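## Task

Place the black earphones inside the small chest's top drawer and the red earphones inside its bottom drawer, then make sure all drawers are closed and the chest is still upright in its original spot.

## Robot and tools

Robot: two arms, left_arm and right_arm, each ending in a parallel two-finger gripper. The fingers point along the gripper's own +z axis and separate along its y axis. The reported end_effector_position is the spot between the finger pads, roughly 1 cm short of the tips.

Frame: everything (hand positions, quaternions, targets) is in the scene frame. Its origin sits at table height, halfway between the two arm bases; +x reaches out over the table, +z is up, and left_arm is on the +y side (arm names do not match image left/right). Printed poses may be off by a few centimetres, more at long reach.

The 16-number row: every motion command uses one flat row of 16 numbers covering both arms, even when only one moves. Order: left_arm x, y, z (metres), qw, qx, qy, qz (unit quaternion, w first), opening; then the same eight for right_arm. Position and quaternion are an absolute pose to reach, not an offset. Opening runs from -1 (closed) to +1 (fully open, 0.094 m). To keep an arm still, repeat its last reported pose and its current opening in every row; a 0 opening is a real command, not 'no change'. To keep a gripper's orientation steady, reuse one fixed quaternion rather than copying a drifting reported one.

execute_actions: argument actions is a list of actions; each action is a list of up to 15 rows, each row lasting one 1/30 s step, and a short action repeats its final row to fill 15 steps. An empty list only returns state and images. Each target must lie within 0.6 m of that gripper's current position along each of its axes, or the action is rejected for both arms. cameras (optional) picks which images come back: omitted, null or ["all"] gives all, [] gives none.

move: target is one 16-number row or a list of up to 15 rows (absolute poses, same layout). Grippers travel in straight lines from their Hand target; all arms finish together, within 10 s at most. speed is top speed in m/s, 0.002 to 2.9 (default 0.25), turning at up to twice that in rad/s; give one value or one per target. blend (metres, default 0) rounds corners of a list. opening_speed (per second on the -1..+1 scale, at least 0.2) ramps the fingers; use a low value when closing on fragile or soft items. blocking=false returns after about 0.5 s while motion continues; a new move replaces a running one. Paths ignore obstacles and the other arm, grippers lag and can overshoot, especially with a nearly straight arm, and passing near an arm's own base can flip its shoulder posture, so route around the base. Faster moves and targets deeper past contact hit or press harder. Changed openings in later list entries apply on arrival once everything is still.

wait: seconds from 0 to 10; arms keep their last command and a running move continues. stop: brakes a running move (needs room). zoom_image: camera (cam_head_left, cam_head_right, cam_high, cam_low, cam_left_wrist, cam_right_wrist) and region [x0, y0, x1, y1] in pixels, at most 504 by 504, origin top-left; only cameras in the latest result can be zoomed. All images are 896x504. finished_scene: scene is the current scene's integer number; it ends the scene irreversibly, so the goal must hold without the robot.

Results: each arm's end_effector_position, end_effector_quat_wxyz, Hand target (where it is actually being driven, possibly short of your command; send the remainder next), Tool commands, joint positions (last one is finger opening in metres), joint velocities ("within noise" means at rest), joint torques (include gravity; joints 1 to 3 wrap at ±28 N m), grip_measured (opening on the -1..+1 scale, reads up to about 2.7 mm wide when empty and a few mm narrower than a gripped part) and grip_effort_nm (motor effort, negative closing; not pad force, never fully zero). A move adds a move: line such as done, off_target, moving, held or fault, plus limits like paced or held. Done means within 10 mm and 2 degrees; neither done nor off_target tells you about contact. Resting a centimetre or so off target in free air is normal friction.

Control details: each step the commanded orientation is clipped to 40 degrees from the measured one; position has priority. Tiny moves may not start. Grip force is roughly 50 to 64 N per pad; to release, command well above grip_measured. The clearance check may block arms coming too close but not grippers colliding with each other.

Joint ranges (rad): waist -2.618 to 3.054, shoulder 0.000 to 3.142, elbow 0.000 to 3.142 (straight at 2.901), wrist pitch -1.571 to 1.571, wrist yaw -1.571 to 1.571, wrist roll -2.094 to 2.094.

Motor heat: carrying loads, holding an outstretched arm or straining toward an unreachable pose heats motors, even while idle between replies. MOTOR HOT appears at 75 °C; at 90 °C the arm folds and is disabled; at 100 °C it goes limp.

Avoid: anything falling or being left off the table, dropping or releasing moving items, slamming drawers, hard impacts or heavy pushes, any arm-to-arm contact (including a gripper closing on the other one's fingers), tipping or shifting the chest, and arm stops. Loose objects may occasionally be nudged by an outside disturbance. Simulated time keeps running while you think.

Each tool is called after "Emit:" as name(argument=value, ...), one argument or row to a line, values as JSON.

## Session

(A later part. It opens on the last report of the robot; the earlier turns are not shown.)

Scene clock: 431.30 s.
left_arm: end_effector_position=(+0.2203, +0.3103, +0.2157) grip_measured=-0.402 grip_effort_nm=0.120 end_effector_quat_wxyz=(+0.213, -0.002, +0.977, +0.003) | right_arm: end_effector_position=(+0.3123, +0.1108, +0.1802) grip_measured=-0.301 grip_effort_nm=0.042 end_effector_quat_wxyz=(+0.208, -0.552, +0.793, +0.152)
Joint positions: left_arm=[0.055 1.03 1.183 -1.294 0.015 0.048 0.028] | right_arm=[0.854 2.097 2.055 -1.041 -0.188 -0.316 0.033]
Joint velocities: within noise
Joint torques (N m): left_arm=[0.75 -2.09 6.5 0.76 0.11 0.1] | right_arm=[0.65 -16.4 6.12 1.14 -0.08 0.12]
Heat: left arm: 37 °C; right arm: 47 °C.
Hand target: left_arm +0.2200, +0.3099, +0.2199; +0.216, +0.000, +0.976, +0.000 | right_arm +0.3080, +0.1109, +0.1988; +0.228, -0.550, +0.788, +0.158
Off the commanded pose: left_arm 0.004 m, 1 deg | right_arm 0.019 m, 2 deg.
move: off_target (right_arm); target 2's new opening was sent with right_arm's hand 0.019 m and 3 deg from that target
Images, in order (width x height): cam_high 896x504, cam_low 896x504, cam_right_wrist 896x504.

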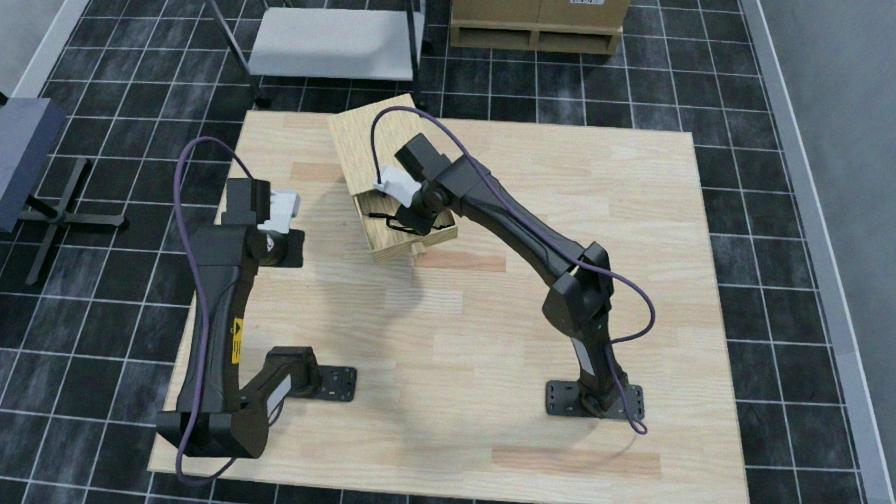

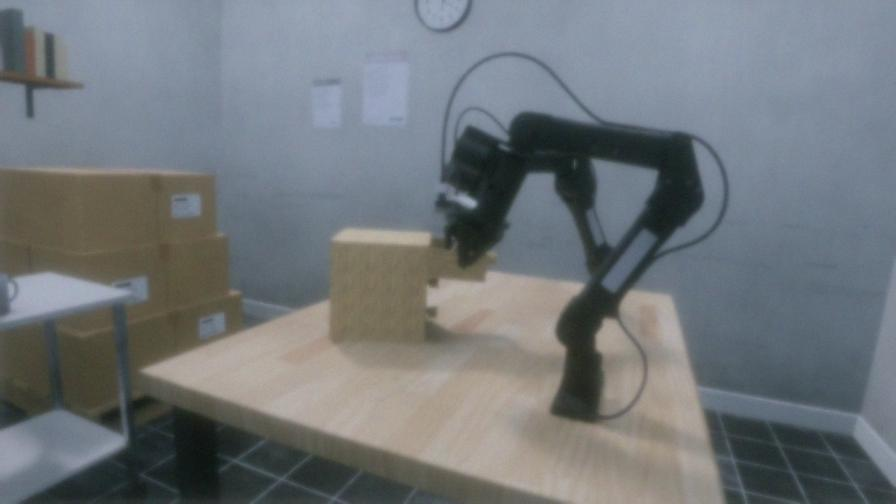

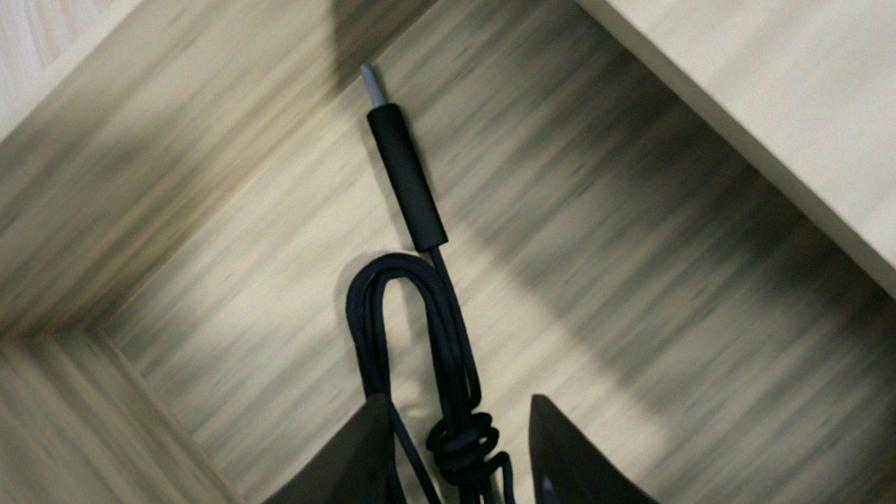

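Emit:
move(
  target=[
    [0.22,0.31,0.22,0.216,0,0.976,0,-0.4,0.308,0.108,0.285,0.228,-0.550,0.788,0.158,-0.3],
    [0.22,0.31,0.22,0.216,0,0.976,0,-0.4,0.22,-0.05,0.29,0.418,-0.241,0.859,0.172,-0.3],
    [0.22,0.31,0.22,0.216,0,0.976,0,-0.4,0.16,0.052,0.215,0.598,-0.151,0.779,0.116,0.2],
  ],
  speed=0.22,
  blend=0.015,
)

Emit:
zoom_image(
  camera="cam_high",
  region=[320, 80, 520, 280],
)

Scene clock: 444.27 s.
left_arm: end_effector_position=(+0.2203, +0.3103, +0.2157) grip_measured=-0.402 grip_effort_nm=0.110 end_effector_quat_wxyz=(+0.213, -0.002, +0.977, +0.003) | right_arm: end_effector_position=(+0.1588, +0.0556, +0.2180) grip_measured=+0.199 grip_effort_nm=0.042 end_effector_quat_wxyz=(+0.593, -0.155, +0.781, +0.122)
Joint positions: left_arm=[0.055 1.03 1.183 -1.294 0.015 0.048 0.028] | right_arm=[1.565 1.459 0.917 -0.072 1.088 0.564 0.056]
Joint velocities: within noise
Joint torques (N m): left_arm=[0.7 -2.11 6.46 0.71 0.08 0.06] | right_arm=[0.13 -6.41 6 1.42 0.54 0.03]
Heat: left arm: 37 °C; right arm: 49 °C.
Hand target: left_arm +0.2200, +0.3100, +0.2199; +0.216, +0.000, +0.976, +0.000 | right_arm +0.1600, +0.0520, +0.2150; +0.598, -0.151, +0.779, +0.116
Off the commanded pose: left_arm 0.004 m, 1 deg | right_arm 0.005 m, 1 deg.
move: done

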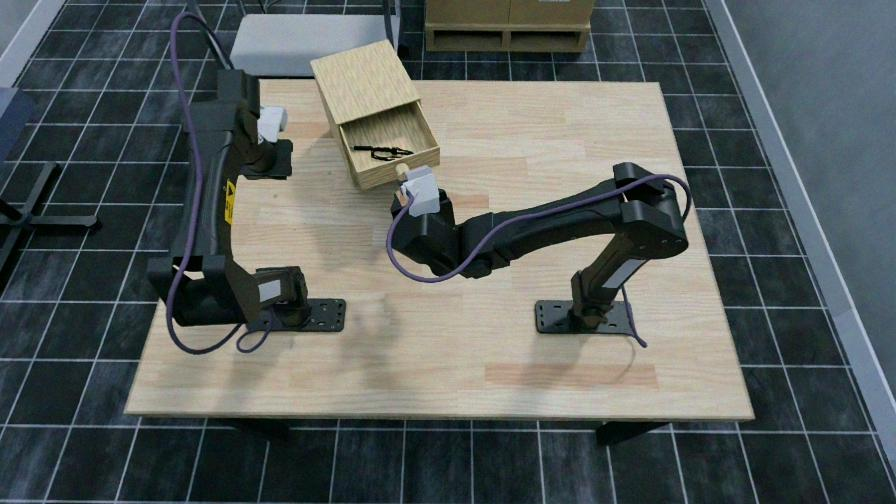

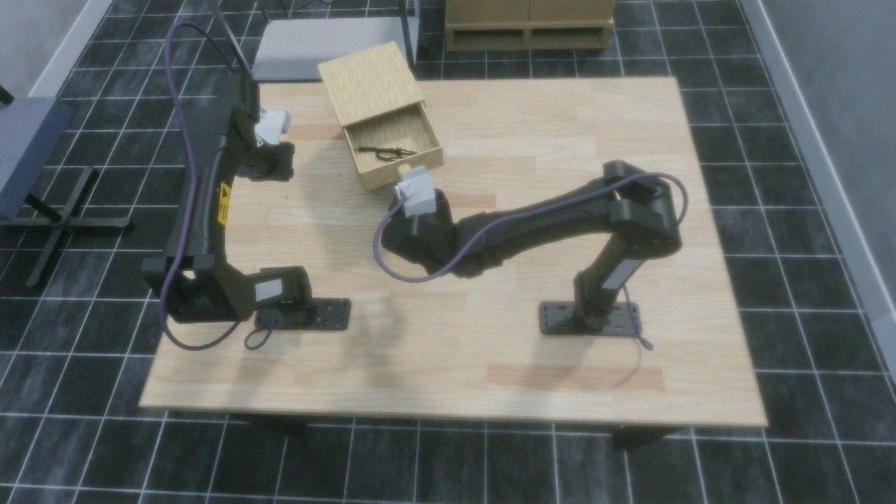

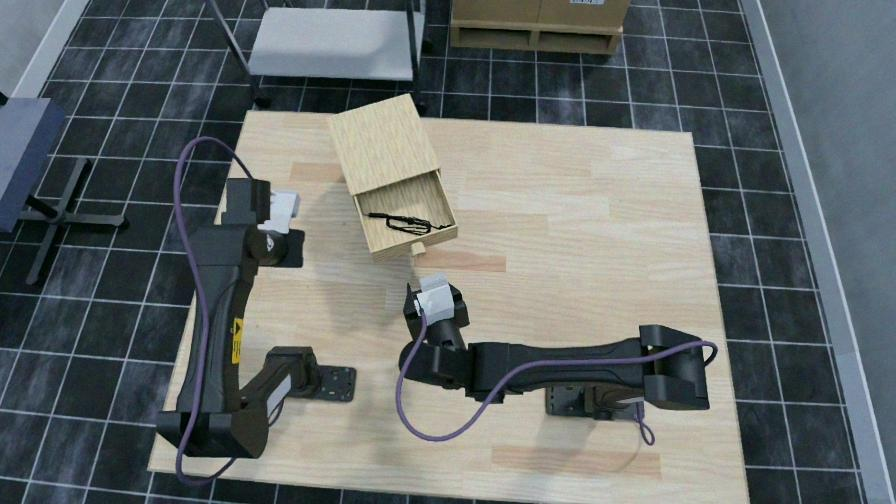

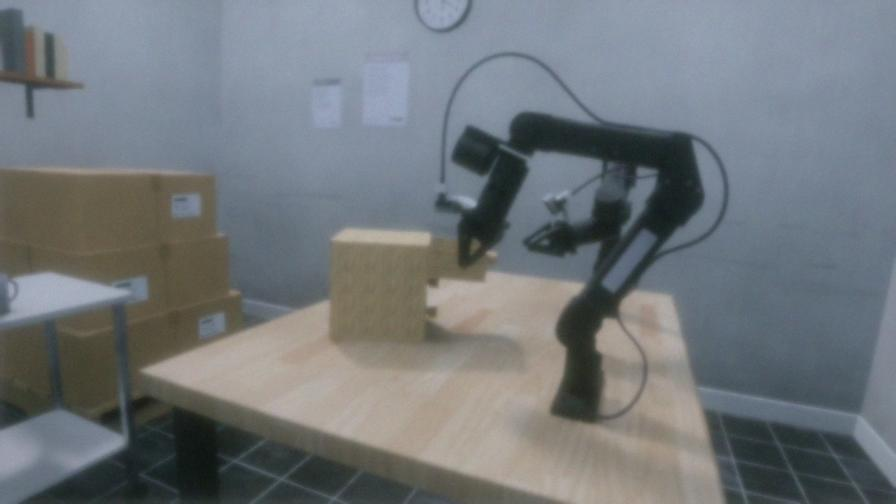

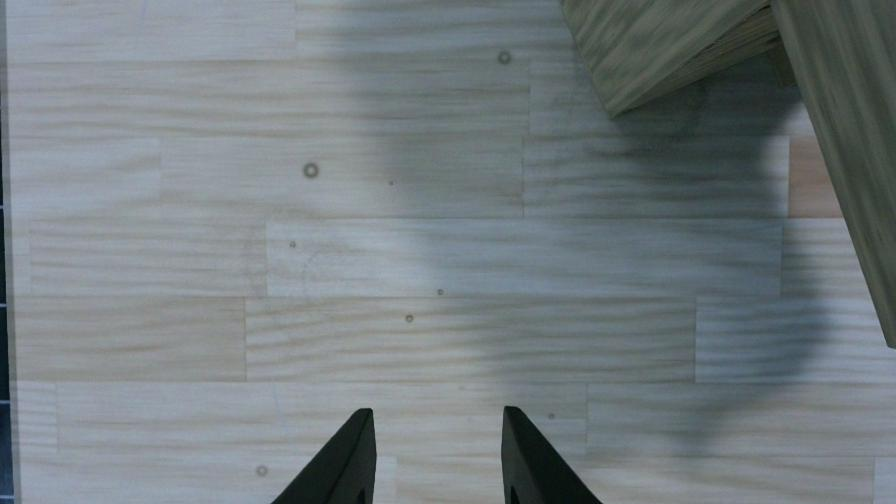

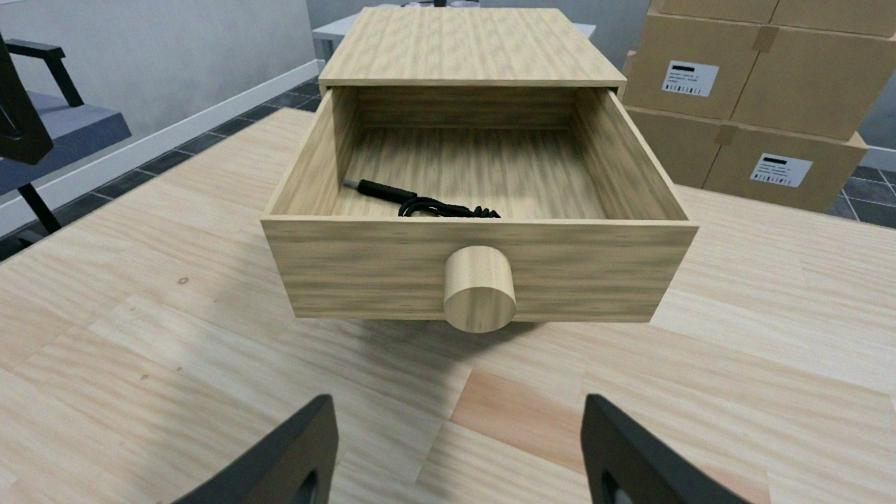

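Scaled by 2.520 from the camera's 896x504 image, which has a finer 1280x720 frame.

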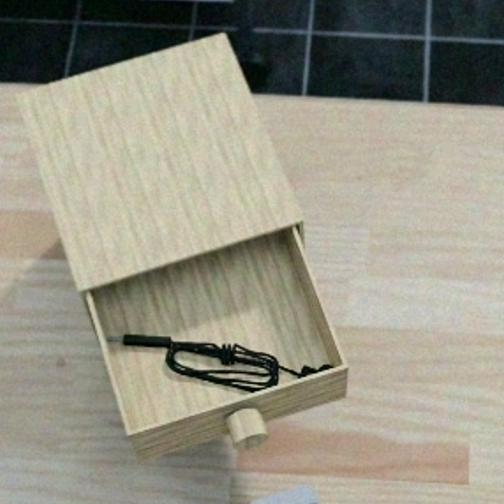

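Emit:
move(
  target=[
    [0.22,0.31,0.22,0.216,0,0.976,0,-0.4,0.233,0.078,0.207,0.598,-0.151,0.779,0.116,0.2],
    [0.22,0.31,0.22,0.216,0,0.976,0,-0.4,0.233,0.078,0.207,0.598,-0.151,0.779,0.116,-0.6],
    [0.22,0.31,0.22,0.216,0,0.976,0,-0.4,0.363,0.132,0.212,0.598,-0.151,0.779,0.116,-0.6],
  ],
  speed=[0.15,0.12,0.12],
  cameras=["cam_head_left","cam_right_wrist","cam_low"],
)

Scene clock: 454.43 s.
left_arm: end_effector_position=(+0.2203, +0.3103, +0.2157) grip_measured=-0.402 grip_effort_nm=0.125 end_effector_quat_wxyz=(+0.213, -0.002, +0.977, +0.003) | right_arm: end_effector_position=(+0.3502, +0.1228, +0.2070) grip_measured=-0.508 grip_effort_nm=-1.062 end_effector_quat_wxyz=(+0.593, -0.156, +0.783, +0.100)
Joint positions: left_arm=[0.055 1.03 1.183 -1.294 0.015 0.048 0.028] | right_arm=[1.085 1.904 1.312 0.226 0.688 0.209 0.023]
Joint velocities: within noise
Joint torques (N m): left_arm=[0.79 -2.17 6.45 0.72 0.11 0.03] | right_arm=[-1.73 -8.53 12.03 1.8 -0.21 -0.02]
Heat: left arm: 37 °C; right arm: 45 °C.
Hand target: left_arm +0.2200, +0.3100, +0.2199; +0.216, +0.000, +0.976, +0.000 | right_arm +0.3622, +0.1309, +0.2121; +0.598, -0.151, +0.778, +0.116
Off the commanded pose: left_arm 0.004 m, 1 deg | right_arm 0.017 m, 2 deg.
move: off_target (right_arm); target 2's new opening was sent with right_arm's hand 0.013 m and 2 deg from that target
Images, in order (width x height): cam_head_left 896x504, cam_low 896x504, cam_right_wrist 896x504.

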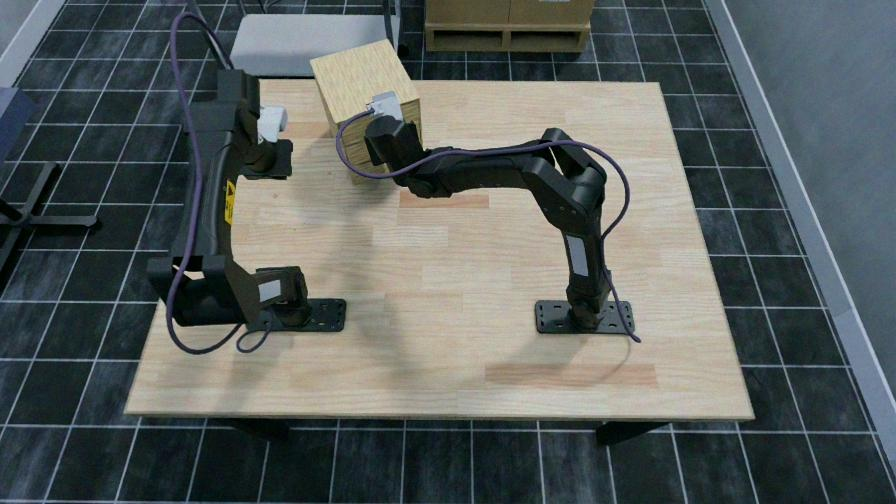

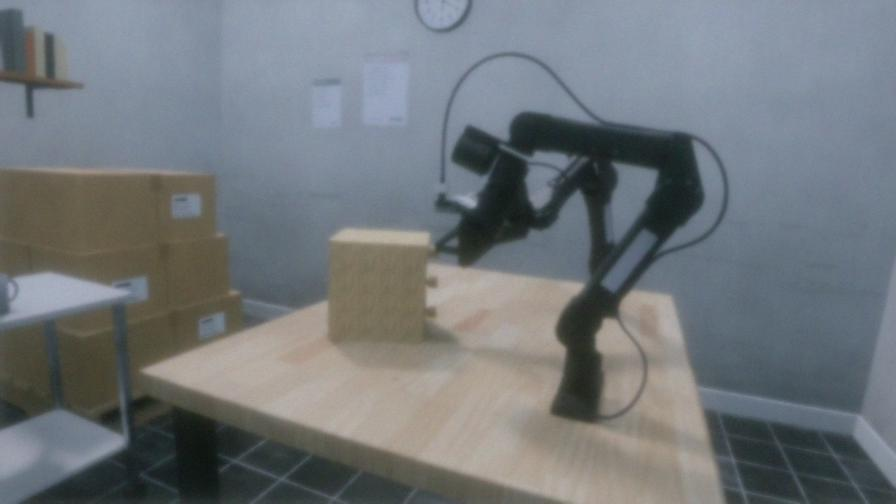

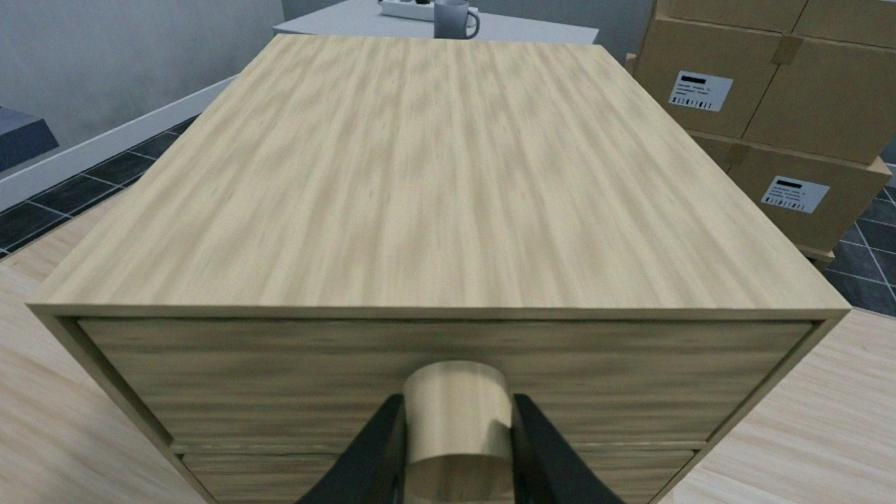

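Emit:
move(
  target=[
    [0.22,0.31,0.22,0.216,0,0.976,0,-0.4,0.354,0.129,0.212,0.598,-0.151,0.779,0.116,0.3],
    [0.22,0.31,0.22,0.216,0,0.976,0,-0.4,0.25,0.088,0.22,0.598,-0.151,0.779,0.116,0.3],
  ],
  speed=[0.1,0.15],
)

Emit:
zoom_image(
  camera="cam_low",
  region=[320, 200, 480, 360],
)

Emit:
zoom_image(
  camera="cam_head_left",
  region=[300, 30, 450, 200],
)

Scene clock: 464.10 s.
left_arm: end_effector_position=(+0.2203, +0.3103, +0.2157) grip_measured=-0.402 grip_effort_nm=0.125 end_effector_quat_wxyz=(+0.213, -0.002, +0.977, +0.003) | right_arm: end_effector_position=(+0.2510, +0.0955, +0.2131) grip_measured=+0.299 grip_effort_nm=0.042 end_effector_quat_wxyz=(+0.595, -0.164, +0.779, +0.112)
Joint positions: left_arm=[0.055 1.03 1.183 -1.294 0.015 0.048 0.028] | right_arm=[1.295 1.659 1.046 0.192 0.856 0.304 0.061]
Joint velocities: within noise
Joint torques (N m): left_arm=[0.65 -2.19 6.53 0.67 0.06 0.05] | right_arm=[0.1 -11.19 6.31 1.41 0.35 0.19]
Heat: left arm: 37 °C; right arm: 43 °C.
Hand target: left_arm +0.2200, +0.3100, +0.2199; +0.216, +0.000, +0.976, +0.000 | right_arm +0.2502, +0.0882, +0.2197; +0.598, -0.151, +0.779, +0.116
Off the commanded pose: left_arm 0.004 m, 1 deg | right_arm 0.010 m, 2 deg.
move: done

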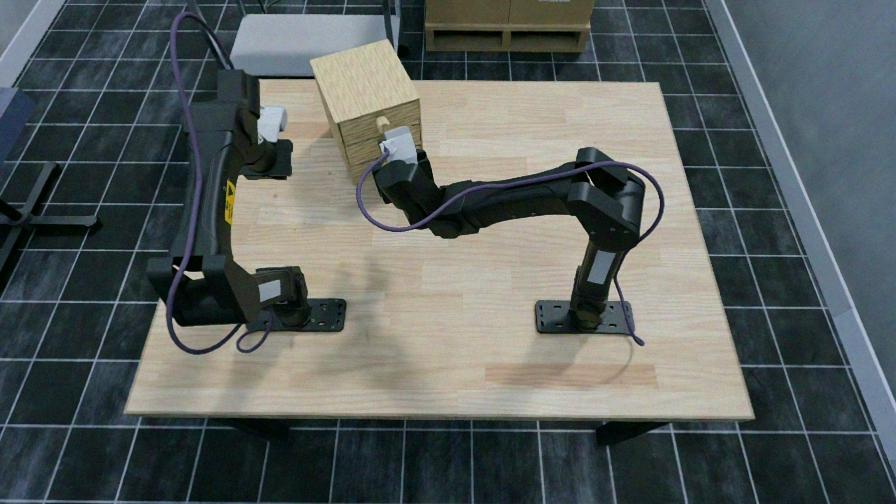

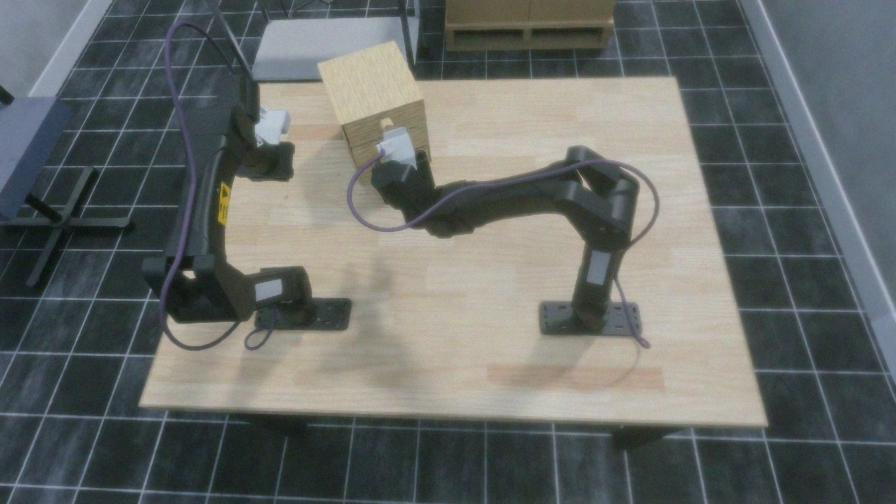

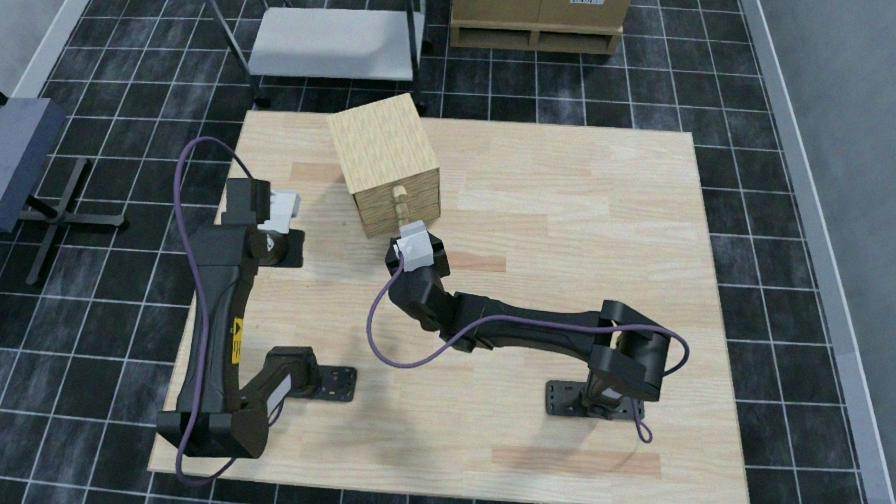

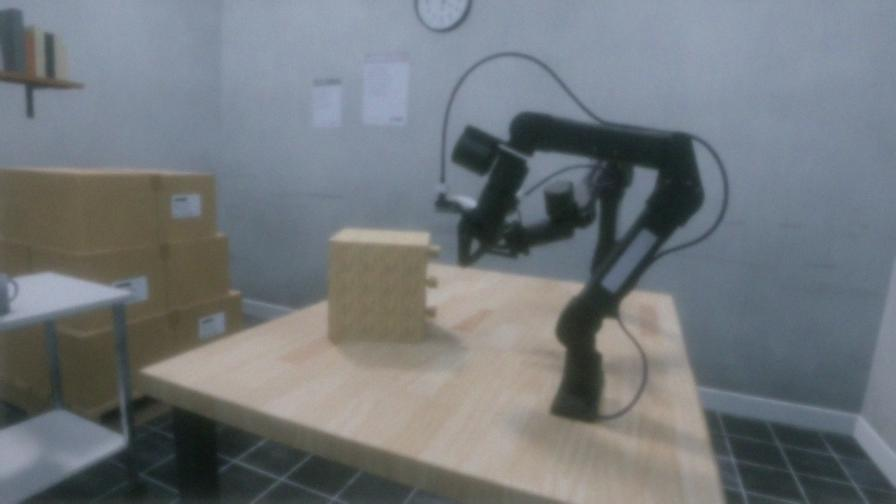

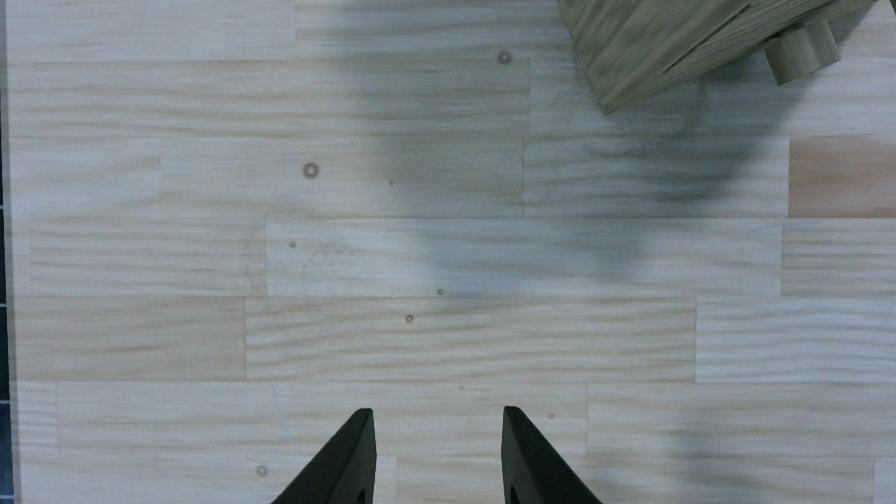

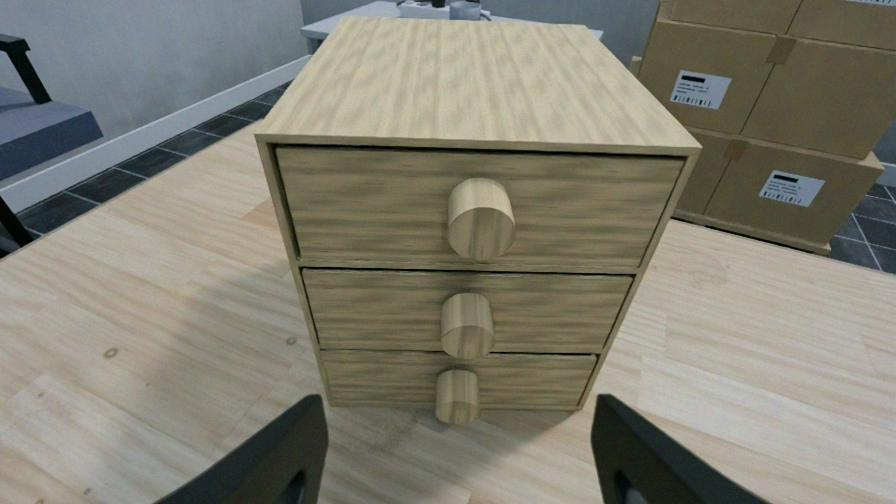

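Scaled by 3.150 from the camera's 896x504 image, which has a finer 1280x720 frame.

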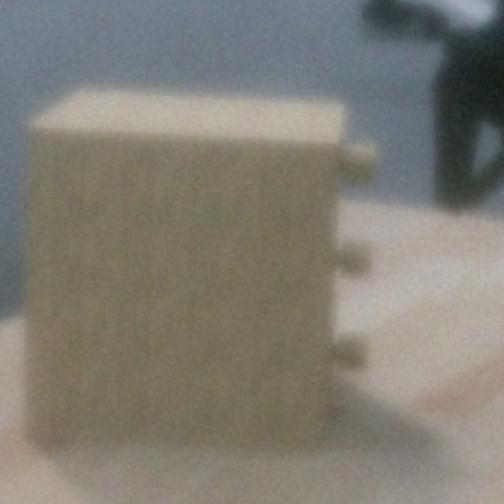

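Scaled by 2.965 from the camera's 896x504 image, which has a finer 1280x720 frame.

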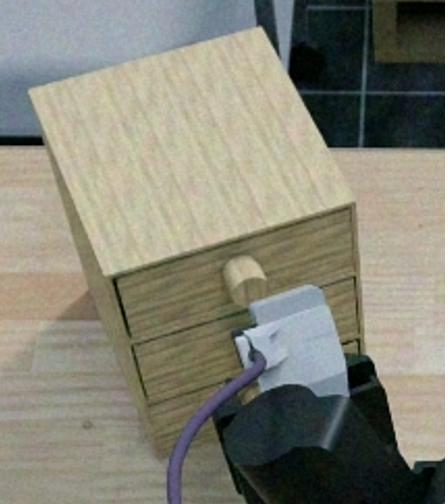

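Emit:
finished_scene(
  scene=1,
)

The scene is finished: the task was done.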